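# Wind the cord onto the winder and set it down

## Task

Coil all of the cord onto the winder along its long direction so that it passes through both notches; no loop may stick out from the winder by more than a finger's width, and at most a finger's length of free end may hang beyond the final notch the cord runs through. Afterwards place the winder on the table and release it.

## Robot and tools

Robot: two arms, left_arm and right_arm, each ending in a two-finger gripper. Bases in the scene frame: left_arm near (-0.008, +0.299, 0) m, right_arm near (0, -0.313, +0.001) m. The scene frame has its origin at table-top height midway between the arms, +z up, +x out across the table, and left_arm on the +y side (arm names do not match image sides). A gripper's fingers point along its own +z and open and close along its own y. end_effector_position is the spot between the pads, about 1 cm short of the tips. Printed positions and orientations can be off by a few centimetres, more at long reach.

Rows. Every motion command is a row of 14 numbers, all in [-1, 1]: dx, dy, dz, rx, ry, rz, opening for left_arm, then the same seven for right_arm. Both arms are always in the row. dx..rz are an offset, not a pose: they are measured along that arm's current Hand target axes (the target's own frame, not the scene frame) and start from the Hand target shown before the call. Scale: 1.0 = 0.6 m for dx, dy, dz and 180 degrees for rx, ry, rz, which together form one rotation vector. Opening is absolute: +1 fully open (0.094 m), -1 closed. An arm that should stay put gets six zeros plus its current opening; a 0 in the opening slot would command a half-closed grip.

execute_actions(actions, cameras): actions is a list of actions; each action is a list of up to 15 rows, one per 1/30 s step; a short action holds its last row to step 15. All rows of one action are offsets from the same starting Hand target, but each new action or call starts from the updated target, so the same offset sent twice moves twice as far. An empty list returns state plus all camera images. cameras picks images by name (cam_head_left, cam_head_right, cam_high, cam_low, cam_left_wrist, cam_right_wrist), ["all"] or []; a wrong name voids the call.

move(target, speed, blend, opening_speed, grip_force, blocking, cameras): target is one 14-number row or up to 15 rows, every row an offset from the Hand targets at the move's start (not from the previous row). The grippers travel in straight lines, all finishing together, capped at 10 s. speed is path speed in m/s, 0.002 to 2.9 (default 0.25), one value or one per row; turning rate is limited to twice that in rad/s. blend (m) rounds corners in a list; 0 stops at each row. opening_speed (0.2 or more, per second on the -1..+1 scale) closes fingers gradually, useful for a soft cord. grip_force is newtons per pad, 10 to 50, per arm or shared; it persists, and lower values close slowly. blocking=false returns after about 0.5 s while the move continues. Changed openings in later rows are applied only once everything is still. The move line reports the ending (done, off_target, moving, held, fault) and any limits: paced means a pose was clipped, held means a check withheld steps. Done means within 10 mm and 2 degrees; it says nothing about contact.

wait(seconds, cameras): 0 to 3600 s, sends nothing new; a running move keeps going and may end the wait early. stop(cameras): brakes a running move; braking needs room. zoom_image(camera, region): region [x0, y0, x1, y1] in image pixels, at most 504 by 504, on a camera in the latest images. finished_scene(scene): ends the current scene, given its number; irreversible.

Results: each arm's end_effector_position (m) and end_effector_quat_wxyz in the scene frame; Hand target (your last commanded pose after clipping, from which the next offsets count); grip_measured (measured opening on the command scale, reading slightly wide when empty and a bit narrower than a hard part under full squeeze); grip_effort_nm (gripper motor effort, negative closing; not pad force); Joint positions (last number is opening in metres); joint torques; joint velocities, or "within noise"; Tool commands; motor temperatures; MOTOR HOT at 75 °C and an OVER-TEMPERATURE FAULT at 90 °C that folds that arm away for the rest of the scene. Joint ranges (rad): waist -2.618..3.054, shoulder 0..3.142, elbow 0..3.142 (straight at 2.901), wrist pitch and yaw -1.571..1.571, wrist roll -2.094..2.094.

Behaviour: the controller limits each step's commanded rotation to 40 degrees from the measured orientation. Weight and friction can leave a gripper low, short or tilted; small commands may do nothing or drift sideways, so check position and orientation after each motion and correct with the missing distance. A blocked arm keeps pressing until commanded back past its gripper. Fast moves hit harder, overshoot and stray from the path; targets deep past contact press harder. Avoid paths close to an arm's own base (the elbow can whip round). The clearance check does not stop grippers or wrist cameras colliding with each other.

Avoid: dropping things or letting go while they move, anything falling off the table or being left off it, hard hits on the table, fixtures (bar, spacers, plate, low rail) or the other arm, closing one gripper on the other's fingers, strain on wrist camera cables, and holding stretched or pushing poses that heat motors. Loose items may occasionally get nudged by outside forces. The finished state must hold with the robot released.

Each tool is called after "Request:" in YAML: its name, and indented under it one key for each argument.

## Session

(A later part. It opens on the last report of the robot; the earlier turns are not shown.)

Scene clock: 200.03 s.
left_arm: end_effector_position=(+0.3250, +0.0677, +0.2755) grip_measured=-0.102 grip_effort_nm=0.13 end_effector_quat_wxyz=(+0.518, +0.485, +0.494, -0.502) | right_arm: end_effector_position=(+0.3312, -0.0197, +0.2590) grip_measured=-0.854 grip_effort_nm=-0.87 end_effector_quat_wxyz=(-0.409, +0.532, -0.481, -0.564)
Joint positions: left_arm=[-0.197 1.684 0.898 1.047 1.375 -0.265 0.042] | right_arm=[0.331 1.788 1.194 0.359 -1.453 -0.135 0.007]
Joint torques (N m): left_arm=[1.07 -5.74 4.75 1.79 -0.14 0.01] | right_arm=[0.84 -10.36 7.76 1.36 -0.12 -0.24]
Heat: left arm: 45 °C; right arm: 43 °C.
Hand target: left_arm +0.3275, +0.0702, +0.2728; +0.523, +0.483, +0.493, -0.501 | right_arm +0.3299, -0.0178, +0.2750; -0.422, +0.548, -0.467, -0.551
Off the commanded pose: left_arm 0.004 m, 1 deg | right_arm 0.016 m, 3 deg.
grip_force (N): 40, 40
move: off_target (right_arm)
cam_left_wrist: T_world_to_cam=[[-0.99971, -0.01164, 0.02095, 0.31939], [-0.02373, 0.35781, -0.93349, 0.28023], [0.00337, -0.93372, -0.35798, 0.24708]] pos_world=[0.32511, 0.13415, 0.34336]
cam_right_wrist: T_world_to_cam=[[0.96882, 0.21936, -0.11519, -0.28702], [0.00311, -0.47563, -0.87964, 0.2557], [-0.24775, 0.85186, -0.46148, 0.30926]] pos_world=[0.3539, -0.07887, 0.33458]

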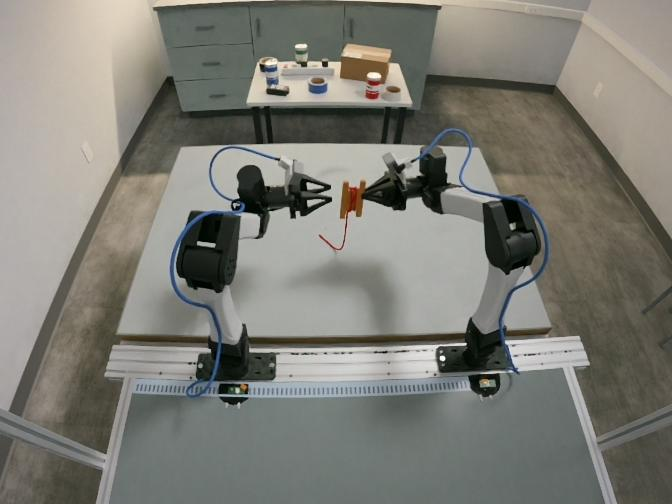

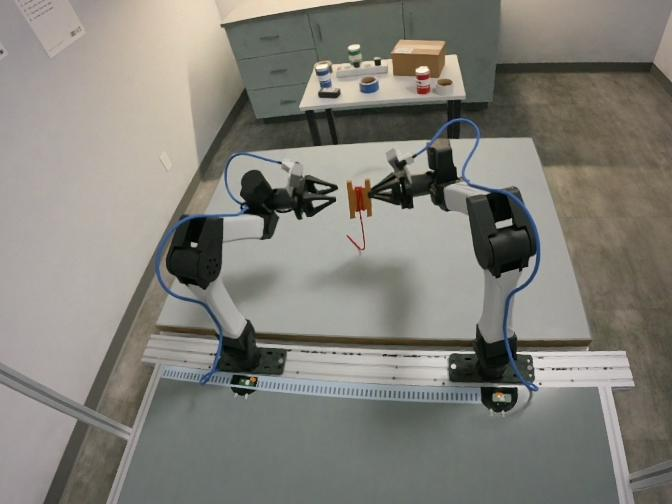

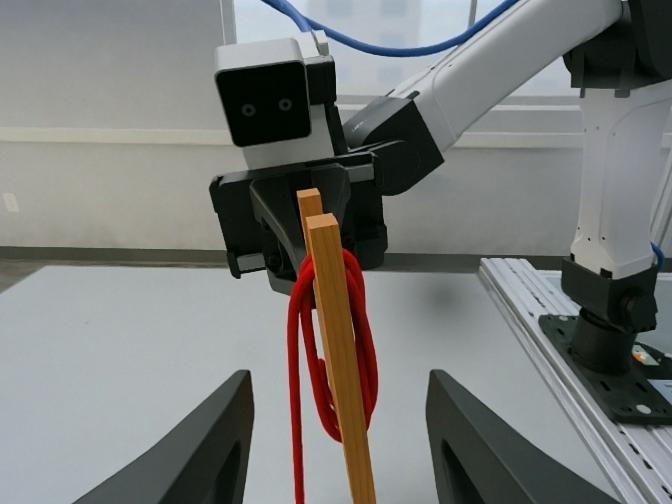

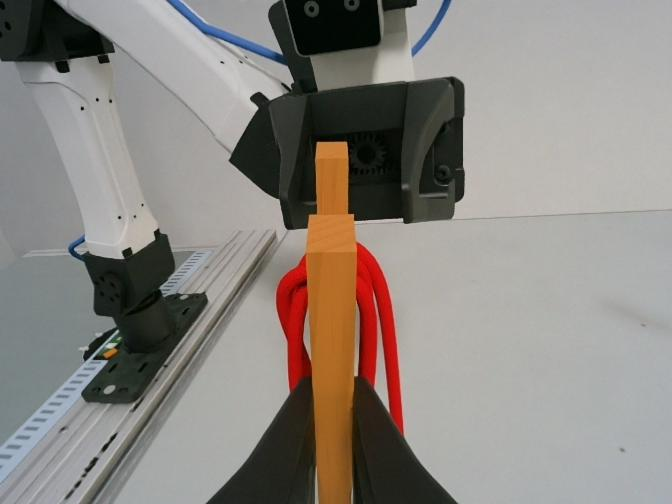

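Request:
move:
  target: [0, 0, 0, 0, 0, 0, -0.1, -0.02, 0, 0, 0.067, -0.05, 0, -0.96]
  speed: 0.15
  cameras: ["cam_head_left", "cam_head_right", "cam_left_wrist", "cam_right_wrist"]

Request:
zoom_image:
  camera: "cam_head_left"
  region: [310, 150, 400, 230]

Request:
zoom_image:
  camera: "cam_head_right"
  region: [310, 150, 400, 230]

Scene clock: 206.27 s.
left_arm: end_effector_position=(+0.3247, +0.0678, +0.2768) grip_measured=-0.102 grip_effort_nm=0.13 end_effector_quat_wxyz=(+0.519, +0.485, +0.493, -0.502) | right_arm: end_effector_position=(+0.3297, -0.0196, +0.2930) grip_measured=-0.854 grip_effort_nm=-0.87 end_effector_quat_wxyz=(+0.515, -0.461, +0.484, +0.536)
Joint positions: left_arm=[-0.197 1.684 0.898 1.059 1.375 -0.274 0.042] | right_arm=[0.358 1.71 0.97 1.048 -1.202 0.325 0.007]
Joint torques (N m): left_arm=[1.05 -5.45 4.66 1.81 -0.16 0.01] | right_arm=[0.98 -6.34 4.53 1.51 0.3 0.04]
Heat: left arm: 44 °C; right arm: 44 °C.
Hand target: left_arm +0.3275, +0.0702, +0.2728; +0.523, +0.483, +0.493, -0.501 | right_arm +0.3304, -0.0172, +0.2870; +0.513, -0.456, +0.488, +0.540
Off the commanded pose: left_arm 0.005 m, 1 deg | right_arm 0.007 m, 1 deg.
grip_force (N): 40, 40
move: done
cam_left_wrist: T_world_to_cam=[[-0.99979, -0.01114, 0.01737, 0.32006], [-0.02019, 0.35567, -0.93439, 0.28063], [0.00423, -0.93455, -0.35582, 0.24675]] pos_world=[0.32461, 0.13435, 0.34446]
cam_right_wrist: T_world_to_cam=[[0.99863, 0.01894, -0.04875, -0.31496], [-0.03933, -0.34243, -0.93872, 0.31952], [-0.03447, 0.93935, -0.34121, 0.22068]] pos_world=[0.3347, -0.09191, 0.35989]

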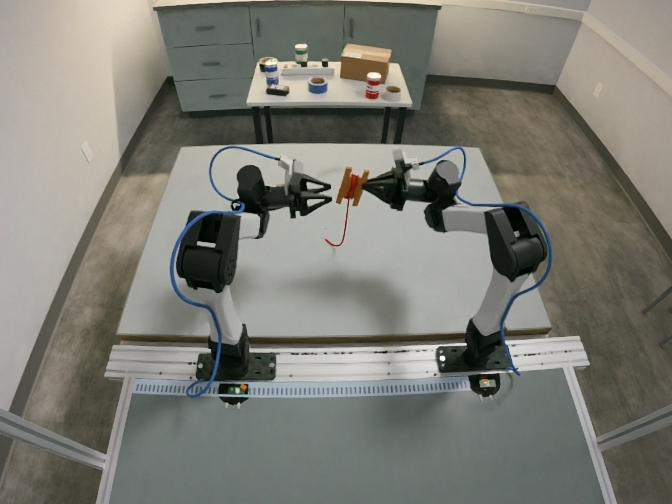

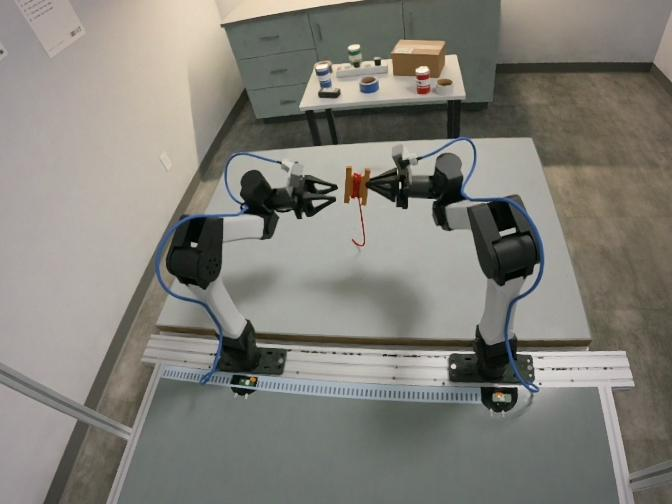

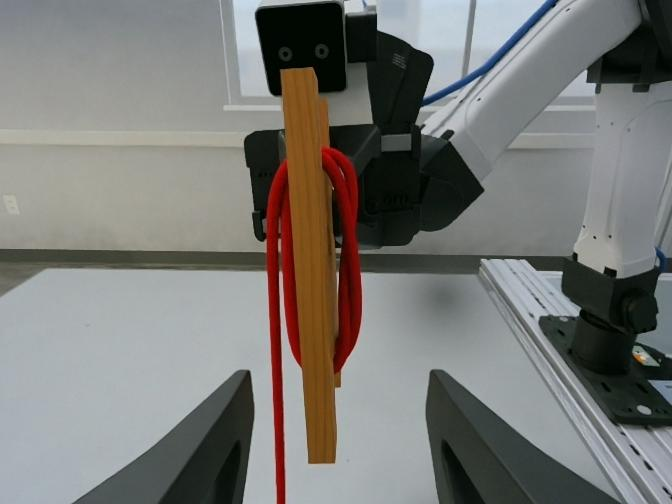

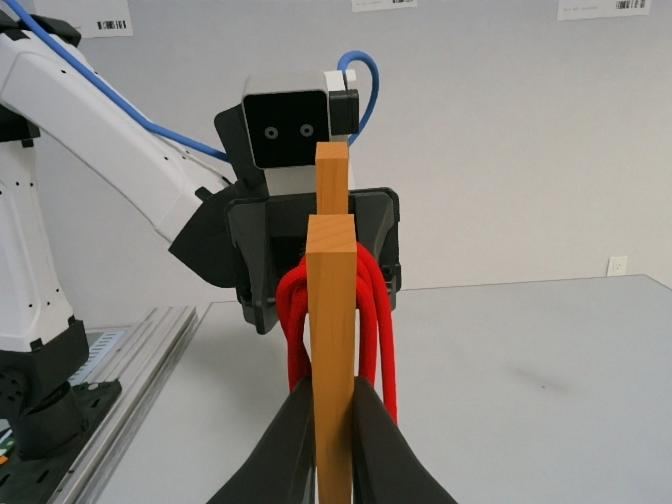

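Scaled by 5.600 from the camera's image (finer frame: 960x720).

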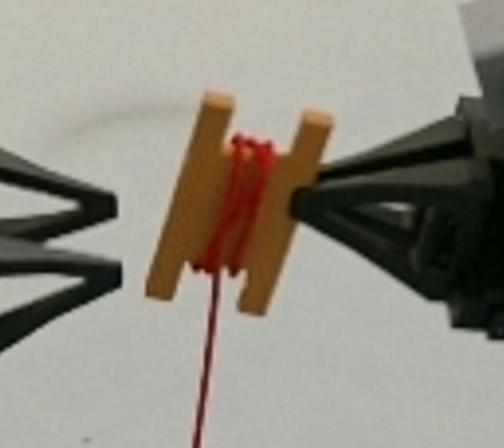

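Scaled by 5.600 from the camera's image (finer frame: 960x720).

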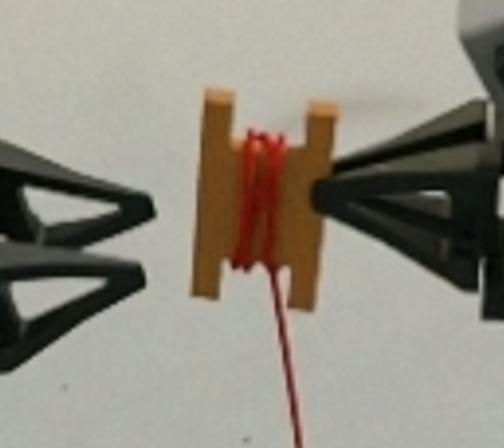

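Request:
move:
  target: [0, 0, 0, 0, 0, -0.5, -0.1, 0, 0, 0, 0, 0, -0.5, -0.96]
  speed: 0.3
  cameras: ["cam_head_left", "cam_head_right", "cam_left_wrist", "cam_right_wrist"]

Request:
zoom_image:
  camera: "cam_head_left"
  region: [310, 150, 400, 230]

Request:
zoom_image:
  camera: "cam_head_right"
  region: [310, 150, 400, 230]

Scene clock: 211.43 s.
left_arm: end_effector_position=(+0.3251, +0.0677, +0.2750) grip_measured=-0.102 grip_effort_nm=0.13 end_effector_quat_wxyz=(+0.010, -0.007, +0.693, -0.721) | right_arm: end_effector_position=(+0.3342, -0.0183, +0.2856) grip_measured=-0.854 grip_effort_nm=-0.87 end_effector_quat_wxyz=(+0.744, -0.667, +0.027, +0.024)
Joint positions: left_arm=[-0.197 1.684 0.898 1.041 1.375 -1.832 0.042] | right_arm=[0.358 1.74 0.97 1.08 -1.198 -1.216 0.007]
Joint torques (N m): left_arm=[1.07 -5.85 4.83 1.95 -0.14 0.02] | right_arm=[0.95 -8.75 4.36 1.25 0.26 -0.18]
Heat: left arm: 44 °C; right arm: 43 °C.
Hand target: left_arm +0.3275, +0.0702, +0.2728; +0.016, -0.007, +0.690, -0.724 | right_arm +0.3304, -0.0173, +0.2871; +0.744, -0.667, +0.022, +0.019
Off the commanded pose: left_arm 0.004 m, 1 deg | right_arm 0.004 m, 1 deg.
grip_force (N): 40, 40
move: done
cam_left_wrist: T_world_to_cam=[[0.02176, 0.05222, 0.9984, -0.28574], [-0.92749, 0.37385, 0.00066, 0.31572], [-0.37321, -0.92602, 0.05657, 0.25478]] pos_world=[0.39414, 0.13282, 0.27066]
cam_right_wrist: T_world_to_cam=[[0.07808, -0.09128, 0.99276, -0.31158], [0.89211, -0.43812, -0.11044, -0.23645], [0.44503, 0.89427, 0.04723, -0.05493]] pos_world=[0.25971, -0.08292, 0.2858]

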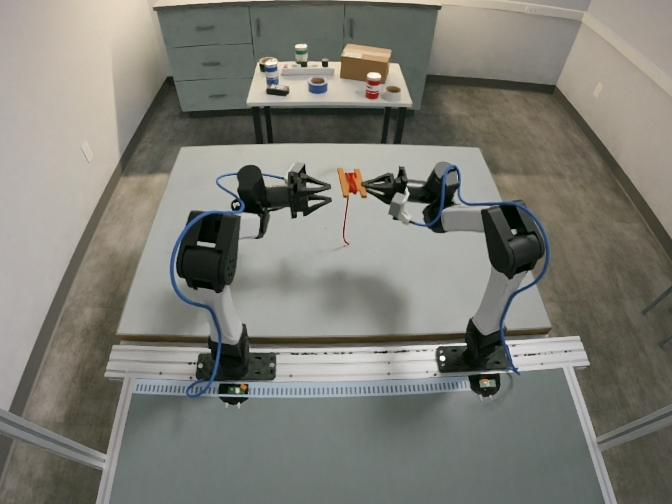

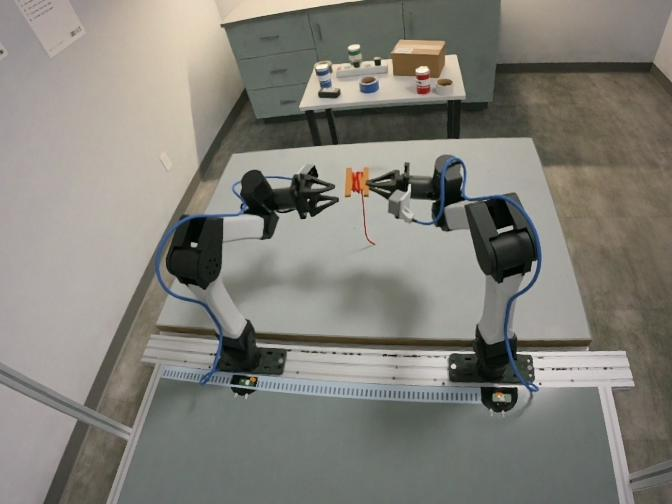

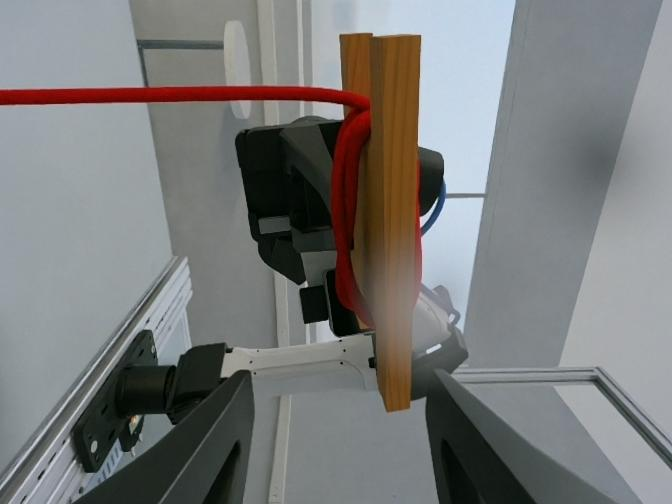

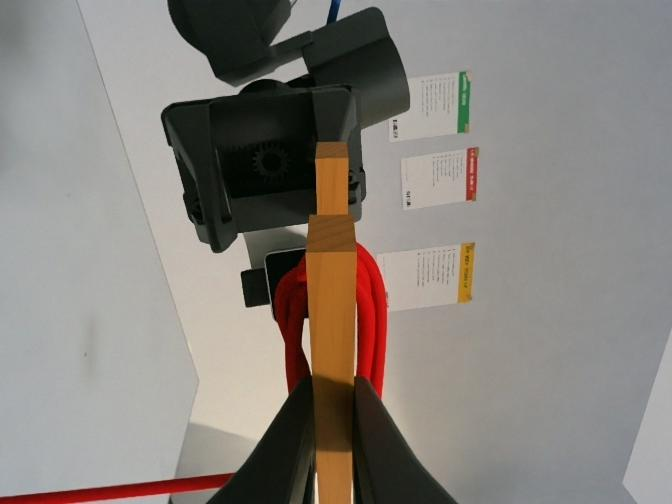

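Scaled by 5.600 from the camera's image (finer frame: 960x720).

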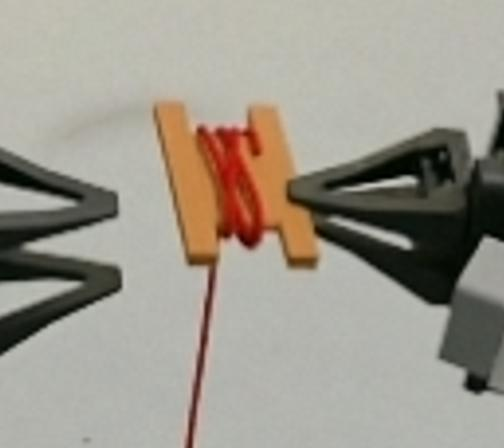

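Scaled by 5.600 from the camera's image (finer frame: 960x720).

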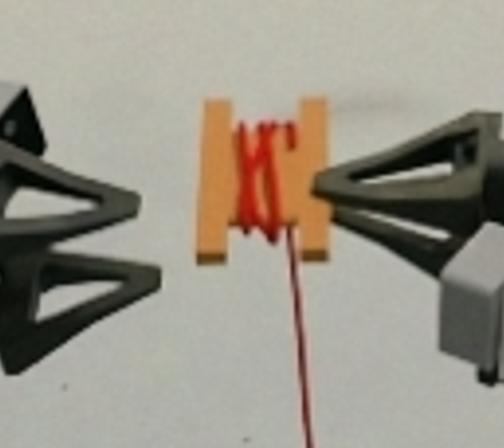

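Request:
move:
  target: [0, 0, 0, 0, 0, 0, -0.1, 0, 0.02, 0, -0.035, 0.027, -0.023, -0.96]
  speed: 0.15
  cameras: ["cam_head_left", "cam_head_right", "cam_left_wrist"]

Request:
zoom_image:
  camera: "cam_head_left"
  region: [310, 150, 400, 230]

Request:
zoom_image:
  camera: "cam_head_right"
  region: [310, 150, 400, 230]

Scene clock: 214.30 s.
left_arm: end_effector_position=(+0.3248, +0.0677, +0.2762) grip_measured=-0.102 grip_effort_nm=0.13 end_effector_quat_wxyz=(+0.011, -0.006, +0.692, -0.722) | right_arm: end_effector_position=(+0.3330, -0.0174, +0.2637) grip_measured=-0.854 grip_effort_nm=-0.87 end_effector_quat_wxyz=(+0.702, -0.711, +0.040, -0.026)
Joint positions: left_arm=[-0.197 1.684 0.898 1.052 1.375 -1.841 0.042] | right_arm=[0.376 1.63 0.95 0.659 -1.109 -1.577 0.007]
Joint torques (N m): left_arm=[1.05 -5.56 4.75 1.93 -0.15 0.04] | right_arm=[0.94 -8.77 6.35 1.41 0.03 -0.09]
Heat: left arm: 44 °C; right arm: 43 °C.
Hand target: left_arm +0.3275, +0.0702, +0.2728; +0.016, -0.007, +0.690, -0.724 | right_arm +0.3297, -0.0159, +0.2750; +0.705, -0.708, +0.029, -0.035
Off the commanded pose: left_arm 0.005 m, 1 deg | right_arm 0.012 m, 2 deg.
grip_force (N): 40, 40
move: off_target (right_arm)
cam_left_wrist: T_world_to_cam=[[0.01889, 0.05428, 0.99835, -0.28606], [-0.92729, 0.37434, -0.00281, 0.31625], [-0.37387, -0.9257, 0.0574, 0.2546]] pos_world=[0.39384, 0.13282, 0.27186]

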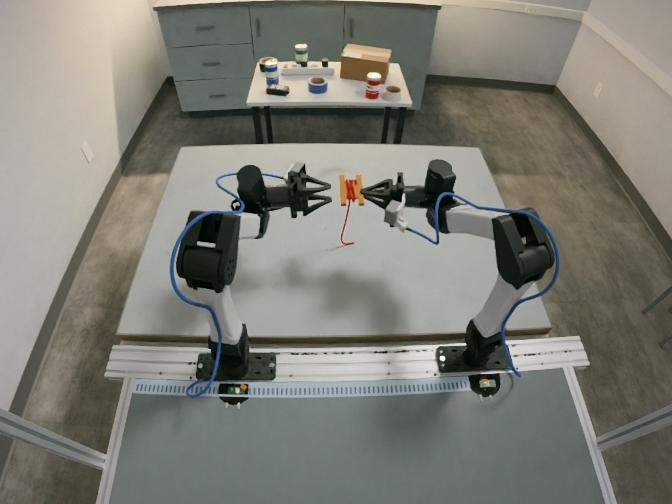

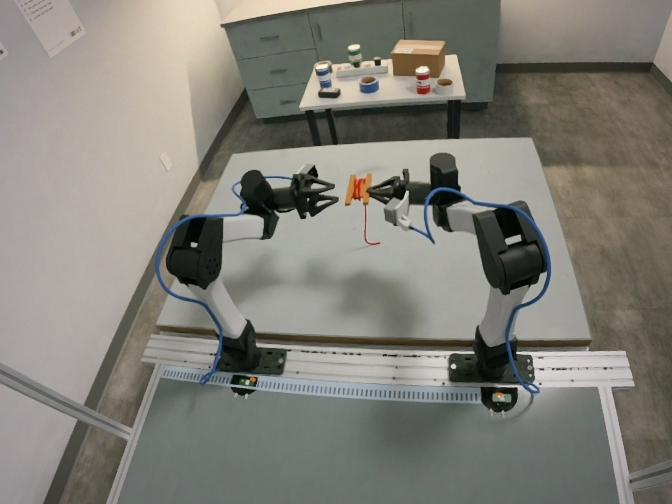

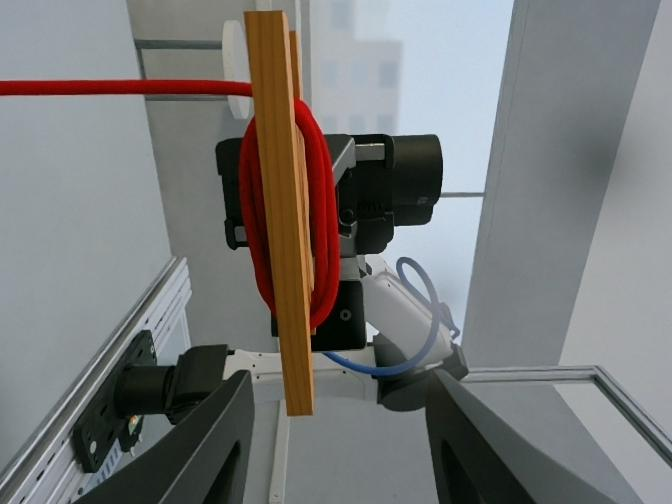

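Scaled by 5.600 from the camera's image (finer frame: 960x720).

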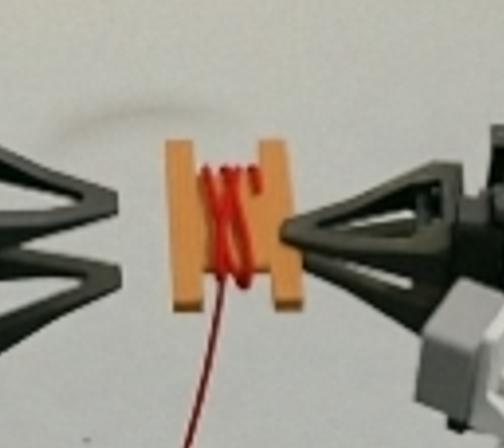

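Scaled by 5.600 from the camera's image (finer frame: 960x720).

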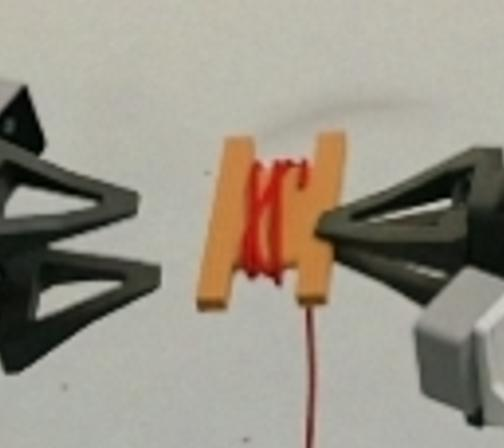

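Request:
move:
  target: [0, 0.0215, 0.03, -0.02, 0, 0, -0.1, 0, 0, 0, 0, 0, 0, -0.96]
  speed: 0.12
  cameras: ["cam_left_wrist"]

Scene clock: 216.80 s.
left_arm: end_effector_position=(+0.3266, +0.0541, +0.2419) grip_measured=-0.102 grip_effort_nm=0.13 end_effector_quat_wxyz=(-0.010, -0.029, +0.715, -0.699) | right_arm: end_effector_position=(+0.3329, -0.0174, +0.2637) grip_measured=-0.854 grip_effort_nm=-0.87 end_effector_quat_wxyz=(+0.702, -0.711, +0.040, -0.026)
Joint positions: left_arm=[-0.237 1.684 0.905 0.715 1.339 -1.579 0.042] | right_arm=[0.376 1.629 0.95 0.658 -1.109 -1.578 0.007]
Joint torques (N m): left_arm=[0.01 -9.4 8.09 1.71 -0.05 0.35] | right_arm=[0.84 -8.95 6.5 1.47 0.04 -0.11]
Heat: left arm: 44 °C; right arm: 44 °C.
Hand target: left_arm +0.3282, +0.0516, +0.2608; +0.016, -0.008, +0.712, -0.702 | right_arm +0.3297, -0.0159, +0.2751; +0.705, -0.708, +0.029, -0.035
Off the commanded pose: left_arm 0.019 m, 4 deg | right_arm 0.012 m, 2 deg.
grip_force (N): 40, 40
move: off_target (left_arm)
cam_left_wrist: T_world_to_cam=[[0.08203, -0.0097, 0.99658, -0.26786], [-0.92595, 0.36912, 0.07981, 0.30273], [-0.36863, -0.92933, 0.0213, 0.25179]] pos_world=[0.39511, 0.11966, 0.23742]

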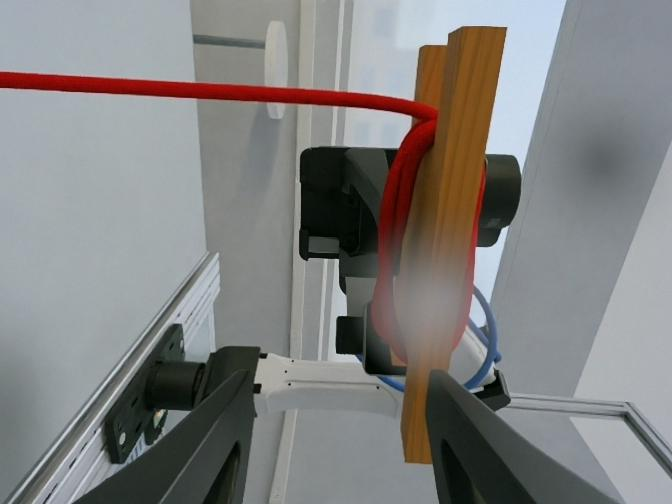

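Request:
move:
  target: [0, -0.038, 0, 0, 0, 0, -0.1, 0, 0, 0, 0, 0, 0, -0.96]
  speed: 0.12
  cameras: ["cam_left_wrist"]

Scene clock: 218.47 s.
left_arm: end_effector_position=(+0.3274, +0.0537, +0.2622) grip_measured=-0.102 grip_effort_nm=0.13 end_effector_quat_wxyz=(-0.011, -0.032, +0.716, -0.698) | right_arm: end_effector_position=(+0.3329, -0.0174, +0.2637) grip_measured=-0.854 grip_effort_nm=-0.86 end_effector_quat_wxyz=(+0.702, -0.711, +0.040, -0.026)
Joint positions: left_arm=[-0.237 1.646 0.96 0.614 1.338 -1.575 0.042] | right_arm=[0.376 1.629 0.95 0.658 -1.109 -1.578 0.007]
Joint torques (N m): left_arm=[-0.05 -9.46 8.59 1.67 -0.04 0.3] | right_arm=[0.83 -8.87 6.46 1.46 0.04 -0.05]
Heat: left arm: 44 °C; right arm: 44 °C.
Hand target: left_arm +0.3279, +0.0513, +0.2836; +0.016, -0.008, +0.712, -0.702 | right_arm +0.3297, -0.0159, +0.2751; +0.705, -0.708, +0.029, -0.035
Off the commanded pose: left_arm 0.022 m, 4 deg | right_arm 0.012 m, 2 deg.
grip_force (N): 40, 40
move: off_target (left_arm)
cam_left_wrist: T_world_to_cam=[[0.08718, -0.01182, 0.99612, -0.28962], [-0.92579, 0.36827, 0.0854, 0.30049], [-0.36785, -0.92964, 0.02117, 0.25111]] pos_world=[0.39581, 0.11936, 0.25752]

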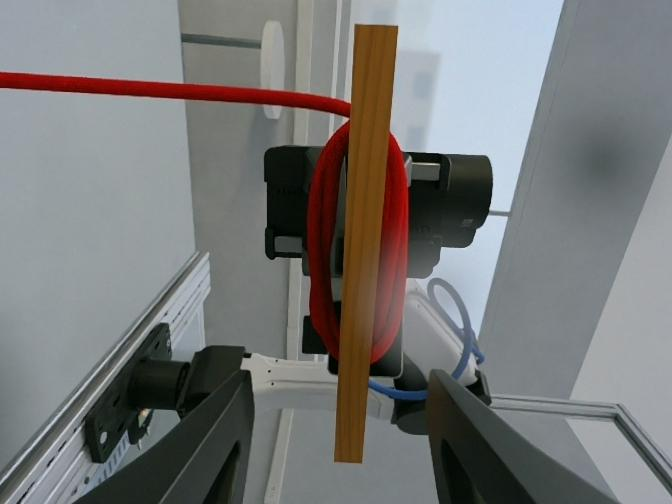

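Request:
move:
  target: [0, -0.007, 0.0437, 0, 0, 0.014, -0.1, 0, 0, 0, 0, 0, 0, -0.96]
  speed: 0.08
  cameras: ["cam_left_wrist", "cam_head_left", "cam_head_right"]

Request:
zoom_image:
  camera: "cam_head_left"
  region: [310, 150, 400, 230]

Request:
zoom_image:
  camera: "cam_head_right"
  region: [310, 150, 400, 230]

Scene clock: 220.00 s.
left_arm: end_effector_position=(+0.3257, +0.0281, +0.2744) grip_measured=-0.102 grip_effort_nm=0.13 end_effector_quat_wxyz=(+0.012, -0.007, +0.715, -0.699) | right_arm: end_effector_position=(+0.3329, -0.0174, +0.2637) grip_measured=-0.854 grip_effort_nm=-0.86 end_effector_quat_wxyz=(+0.702, -0.711, +0.040, -0.026)
Joint positions: left_arm=[-0.31 1.646 1.003 0.597 1.265 -1.534 0.042] | right_arm=[0.376 1.629 0.95 0.658 -1.109 -1.578 0.007]
Joint torques (N m): left_arm=[-0.02 -7.46 8.53 1.79 -0.06 0.3] | right_arm=[0.84 -8.77 6.45 1.44 0.06 -0.05]
Heat: left arm: 44 °C; right arm: 44 °C.
Hand target: left_arm +0.3288, +0.0251, +0.2874; +0.031, +0.008, +0.712, -0.701 | right_arm +0.3297, -0.0159, +0.2751; +0.705, -0.708, +0.029, -0.035
Off the commanded pose: left_arm 0.014 m, 3 deg | right_arm 0.012 m, 2 deg.
grip_force (N): 40, 40
move: off_target (left_arm)
cam_left_wrist: T_world_to_cam=[[0.01958, -0.01071, 0.99975, -0.28094], [-0.92878, 0.36996, 0.02216, 0.32562], [-0.37011, -0.92898, -0.00271, 0.23374]] pos_world=[0.39444, 0.09366, 0.27429]
Images, in order (width x height): cam_head_left 672x504, cam_head_right 672x504, cam_left_wrist 672x504.

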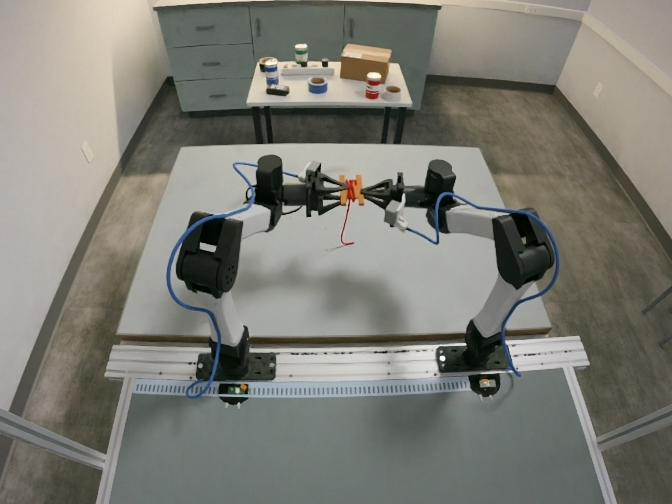

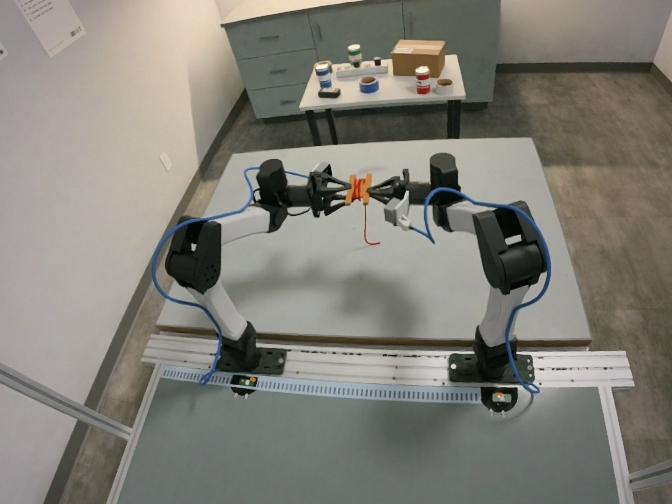

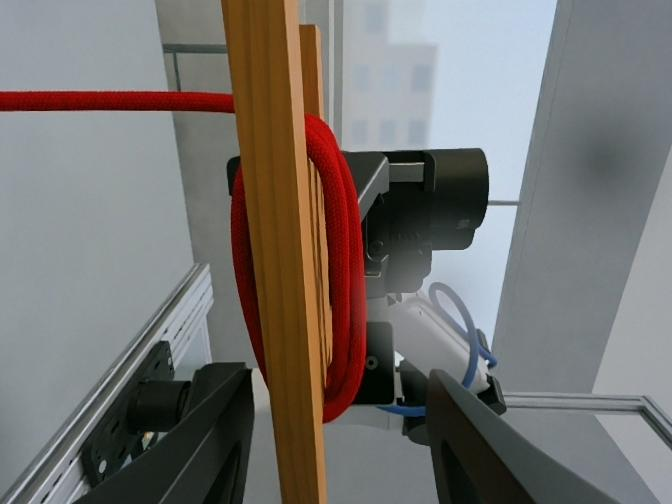

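Scaled by 5.600 from the camera's image (finer frame: 960x720).

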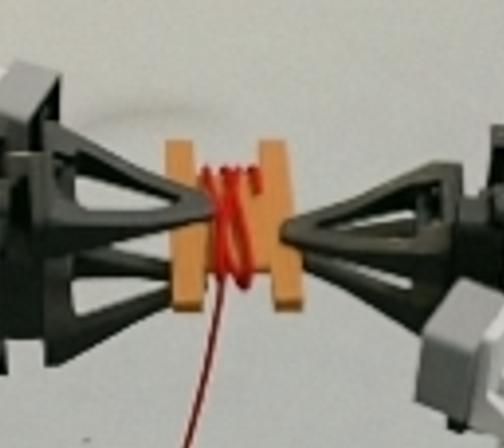

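Scaled by 5.600 from the camera's image (finer frame: 960x720).

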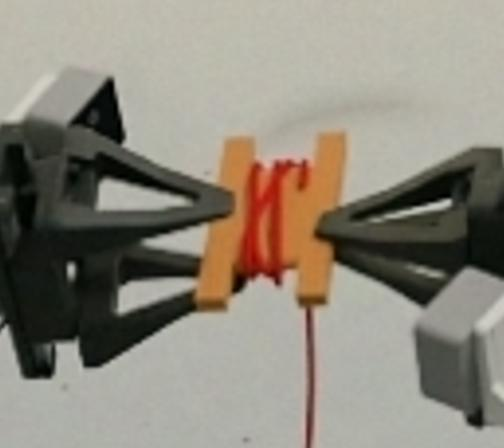

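Request:
move:
  target: [0, 0, 0, 0, 0, 0, -0.1, 0, -0.0135, 0, 0, 0, 0, -0.96]
  speed: 0.08
  cameras: ["cam_left_wrist"]

Scene clock: 221.33 s.
left_arm: end_effector_position=(+0.3257, +0.0281, +0.2743) grip_measured=-0.102 grip_effort_nm=0.13 end_effector_quat_wxyz=(+0.012, -0.007, +0.715, -0.699) | right_arm: end_effector_position=(+0.3314, -0.0180, +0.2671) grip_measured=-0.854 grip_effort_nm=-0.87 end_effector_quat_wxyz=(+0.700, -0.712, +0.044, -0.022)
Joint positions: left_arm=[-0.31 1.646 1.003 0.595 1.265 -1.533 0.042] | right_arm=[0.376 1.615 0.956 0.625 -1.109 -1.578 0.007]
Joint torques (N m): left_arm=[-0.01 -7.5 8.54 1.75 -0.07 0.29] | right_arm=[0.75 -8.62 7.65 1.5 0.02 -0.04]
Heat: left arm: 44 °C; right arm: 44 °C.
Hand target: left_arm +0.3288, +0.0251, +0.2874; +0.031, +0.008, +0.712, -0.701 | right_arm +0.3296, -0.0159, +0.2832; +0.705, -0.708, +0.029, -0.035
Off the commanded pose: left_arm 0.014 m, 3 deg | right_arm 0.016 m, 2 deg.
grip_force (N): 40, 40
move: off_target (right_arm)
cam_left_wrist: T_world_to_cam=[[0.01947, -0.01121, 0.99975, -0.28075], [-0.92878, 0.36995, 0.02224, 0.32561], [-0.37011, -0.92898, -0.00321, 0.23387]] pos_world=[0.39444, 0.09366, 0.27419]

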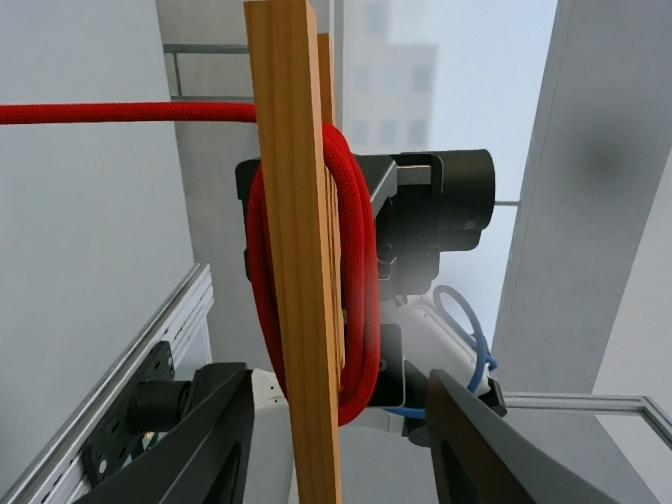

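Request:
move:
  target: [0, 0, 0, 0, 0, 0, -0.1, 0, -0.0083, 0, 0, 0, 0, -0.96]
  speed: 0.08
  cameras: ["cam_left_wrist"]

Scene clock: 222.30 s.
left_arm: end_effector_position=(+0.3257, +0.0281, +0.2743) grip_measured=-0.102 grip_effort_nm=0.13 end_effector_quat_wxyz=(+0.012, -0.007, +0.715, -0.699) | right_arm: end_effector_position=(+0.3314, -0.0180, +0.2725) grip_measured=-0.854 grip_effort_nm=-0.86 end_effector_quat_wxyz=(+0.700, -0.712, +0.044, -0.023)
Joint positions: left_arm=[-0.31 1.646 1.003 0.595 1.265 -1.533 0.042] | right_arm=[0.376 1.606 0.97 0.604 -1.109 -1.578 0.007]
Joint torques (N m): left_arm=[-0.02 -7.51 8.51 1.76 -0.06 0.29] | right_arm=[1.06 -8.51 7.75 1.43 -0.01 -0.04]
Heat: left arm: 44 °C; right arm: 44 °C.
Hand target: left_arm +0.3288, +0.0251, +0.2874; +0.031, +0.008, +0.712, -0.701 | right_arm +0.3296, -0.0159, +0.2882; +0.705, -0.708, +0.029, -0.035
Off the commanded pose: left_arm 0.014 m, 3 deg | right_arm 0.016 m, 2 deg.
grip_force (N): 40, 40
move: off_target (right_arm)
cam_left_wrist: T_world_to_cam=[[0.01947, -0.01121, 0.99975, -0.28075], [-0.92878, 0.36995, 0.02224, 0.32561], [-0.37011, -0.92898, -0.00321, 0.23387]] pos_world=[0.39444, 0.09366, 0.27419]

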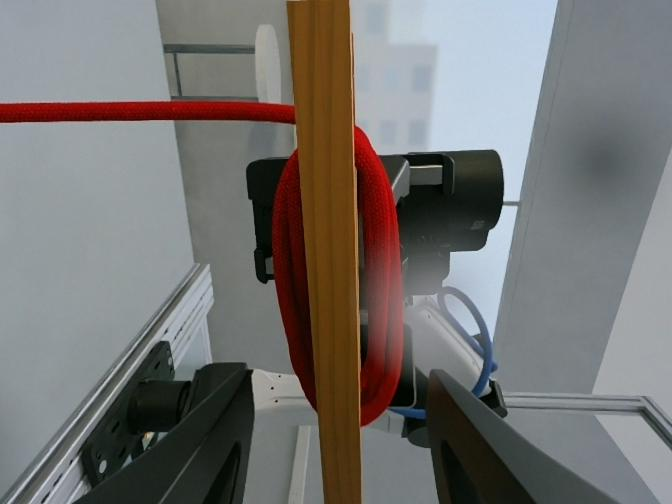

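Request:
move:
  target: [0, 0, 0, 0, 0, 0, -0.96, 0, 0, 0, 0, 0, 0, -0.96]
  opening_speed: 0.45
  cameras: ["cam_left_wrist"]

Scene clock: 224.67 s.
left_arm: end_effector_position=(+0.3262, +0.0281, +0.2748) grip_measured=-0.818 grip_effort_nm=-0.82 end_effector_quat_wxyz=(+0.013, -0.008, +0.715, -0.698) | right_arm: end_effector_position=(+0.3317, -0.0180, +0.2723) grip_measured=-0.854 grip_effort_nm=-0.87 end_effector_quat_wxyz=(+0.700, -0.713, +0.038, -0.030)
Joint positions: left_arm=[-0.31 1.646 1.006 0.591 1.264 -1.533 0.009] | right_arm=[0.376 1.606 0.97 0.603 -1.107 -1.598 0.007]
Joint torques (N m): left_arm=[-0.02 -7.43 8.31 1.79 -0.04 0.29] | right_arm=[0.95 -8.47 7.76 1.44 0.01 0.15]
Heat: left arm: 44 °C; right arm: 45 °C.
Hand target: left_arm +0.3288, +0.0251, +0.2874; +0.031, +0.008, +0.712, -0.701 | right_arm +0.3296, -0.0159, +0.2882; +0.705, -0.708, +0.029, -0.035
Off the commanded pose: left_arm 0.013 m, 3 deg | right_arm 0.016 m, 1 deg.
grip_force (N): 40, 40
move: done
cam_left_wrist: T_world_to_cam=[[0.02053, -0.01154, 0.99972, -0.28164], [-0.92918, 0.36888, 0.02334, 0.32592], [-0.36905, -0.9294, -0.00315, 0.23363]] pos_world=[0.39485, 0.09366, 0.27469]

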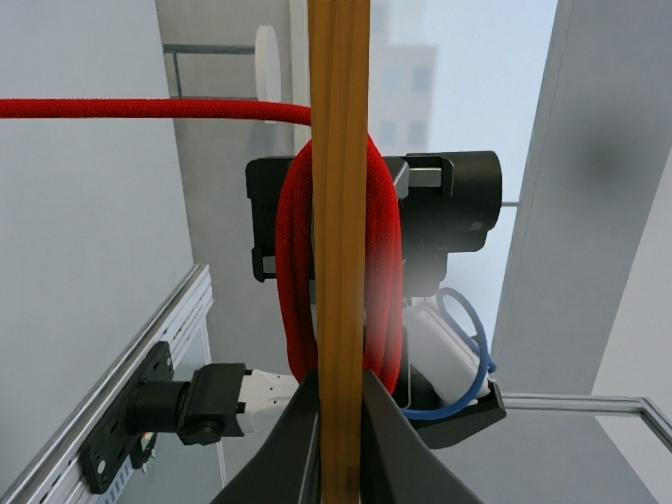

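Request:
move:
  target:
    - [0, 0, 0, 0, 0, 0, -0.96, 0, 0, 0, 0, 0, 0, -0.1]
    - [0, 0, 0, 0, 0, 0, -0.96, 0, 0, -0.075, 0, 0, 0, -0.1]
    - [0, 0, 0, 0, 0, 0.5, -0.96, 0, 0, -0.075, 0, 0, 0.5, -0.1]
  speed: [0.1, 0.1, 0.3]
  opening_speed: 1.0
  cameras: ["cam_head_left", "cam_head_right", "cam_left_wrist", "cam_right_wrist"]

Request:
zoom_image:
  camera: "cam_head_left"
  region: [310, 150, 400, 230]

Request:
zoom_image:
  camera: "cam_head_right"
  region: [310, 150, 400, 230]

Scene clock: 231.50 s.
left_arm: end_effector_position=(+0.3265, +0.0280, +0.2752) grip_measured=-0.822 grip_effort_nm=-0.82 end_effector_quat_wxyz=(+0.502, +0.499, +0.513, -0.486) | right_arm: end_effector_position=(+0.3273, -0.0578, +0.2877) grip_measured=-0.102 grip_effort_nm=0.06 end_effector_quat_wxyz=(+0.521, -0.481, +0.522, +0.474)
Joint positions: left_arm=[-0.31 1.646 1.007 0.593 1.263 0.033 0.008] | right_arm=[0.263 1.53 0.943 0.576 -1.227 -0.024 0.042]
Joint torques (N m): left_arm=[-0.03 -7.38 8.2 1.71 -0.04 0.26] | right_arm=[-0.12 -7.02 4.79 1.64 -0.07 0.03]
Heat: left arm: 45 °C; right arm: 44 °C.
Hand target: left_arm +0.3288, +0.0251, +0.2874; +0.518, +0.509, +0.498, -0.474 | right_arm +0.3256, -0.0606, +0.2882; +0.523, -0.480, +0.521, +0.474
Off the commanded pose: left_arm 0.013 m, 3 deg | right_arm 0.003 m, 0 deg.
grip_force (N): 40, 40
move: off_target (left_arm)
cam_left_wrist: T_world_to_cam=[[-0.99952, -0.01907, 0.02423, 0.31966], [-0.02998, 0.41681, -0.9085, 0.2877], [0.00722, -0.90879, -0.41719, 0.22426]] pos_world=[0.32652, 0.08999, 0.34719]
cam_right_wrist: T_world_to_cam=[[0.99749, -0.07077, -0.00044, -0.33071], [-0.03203, -0.44591, -0.8945, 0.28029], [0.06311, 0.89228, -0.44706, 0.25054]] pos_world=[0.32305, -0.12197, 0.36258]

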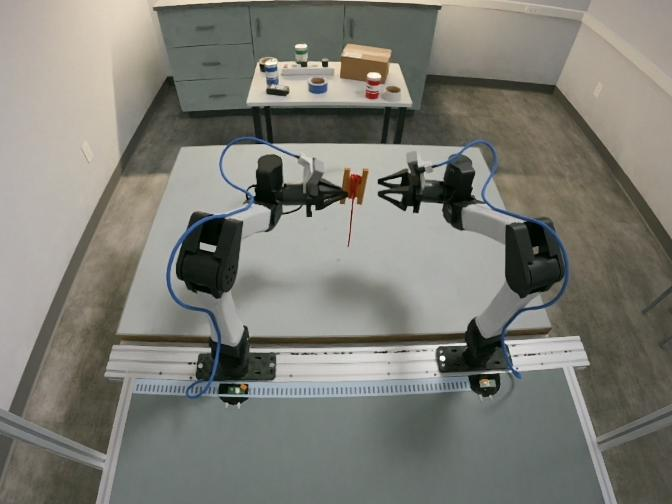

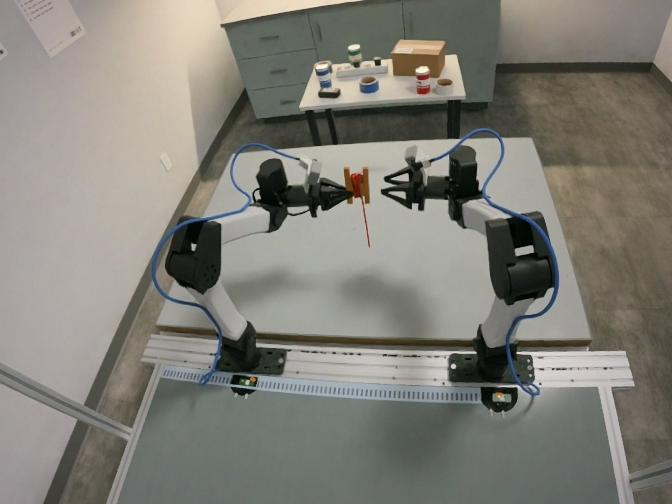

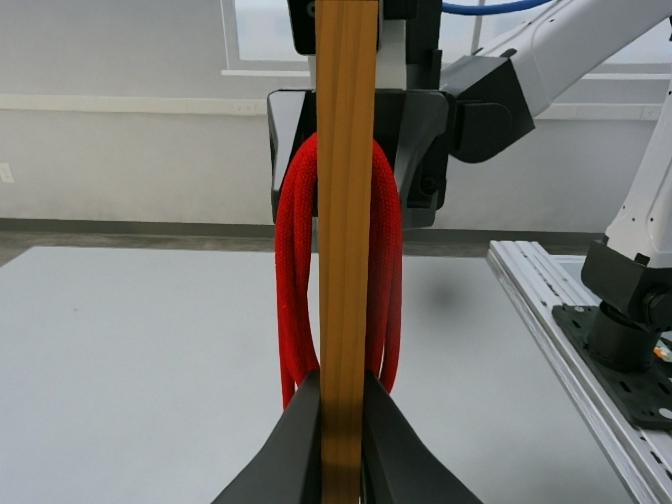

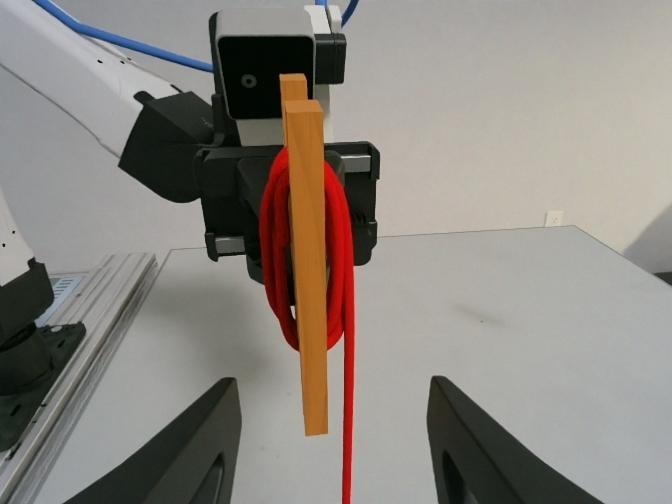

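Scaled by 5.600 from the camera's image (finer frame: 960x720).

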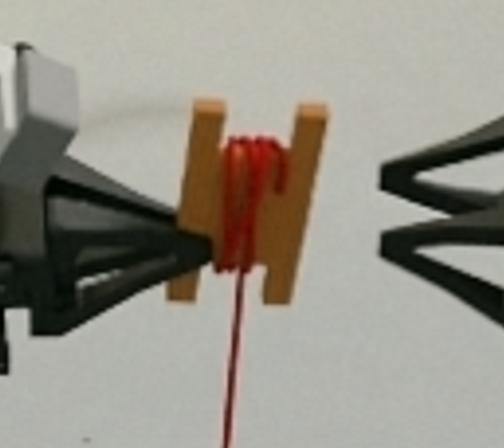

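Scaled by 5.600 from the camera's image (finer frame: 960x720).

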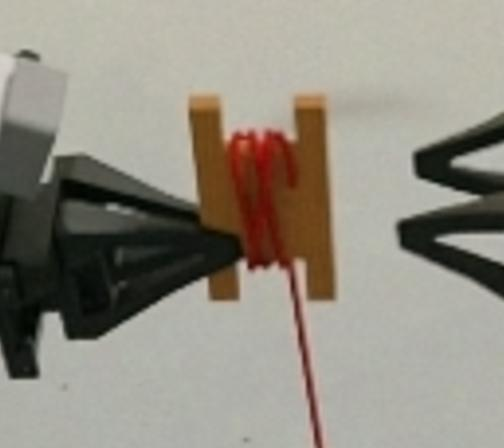

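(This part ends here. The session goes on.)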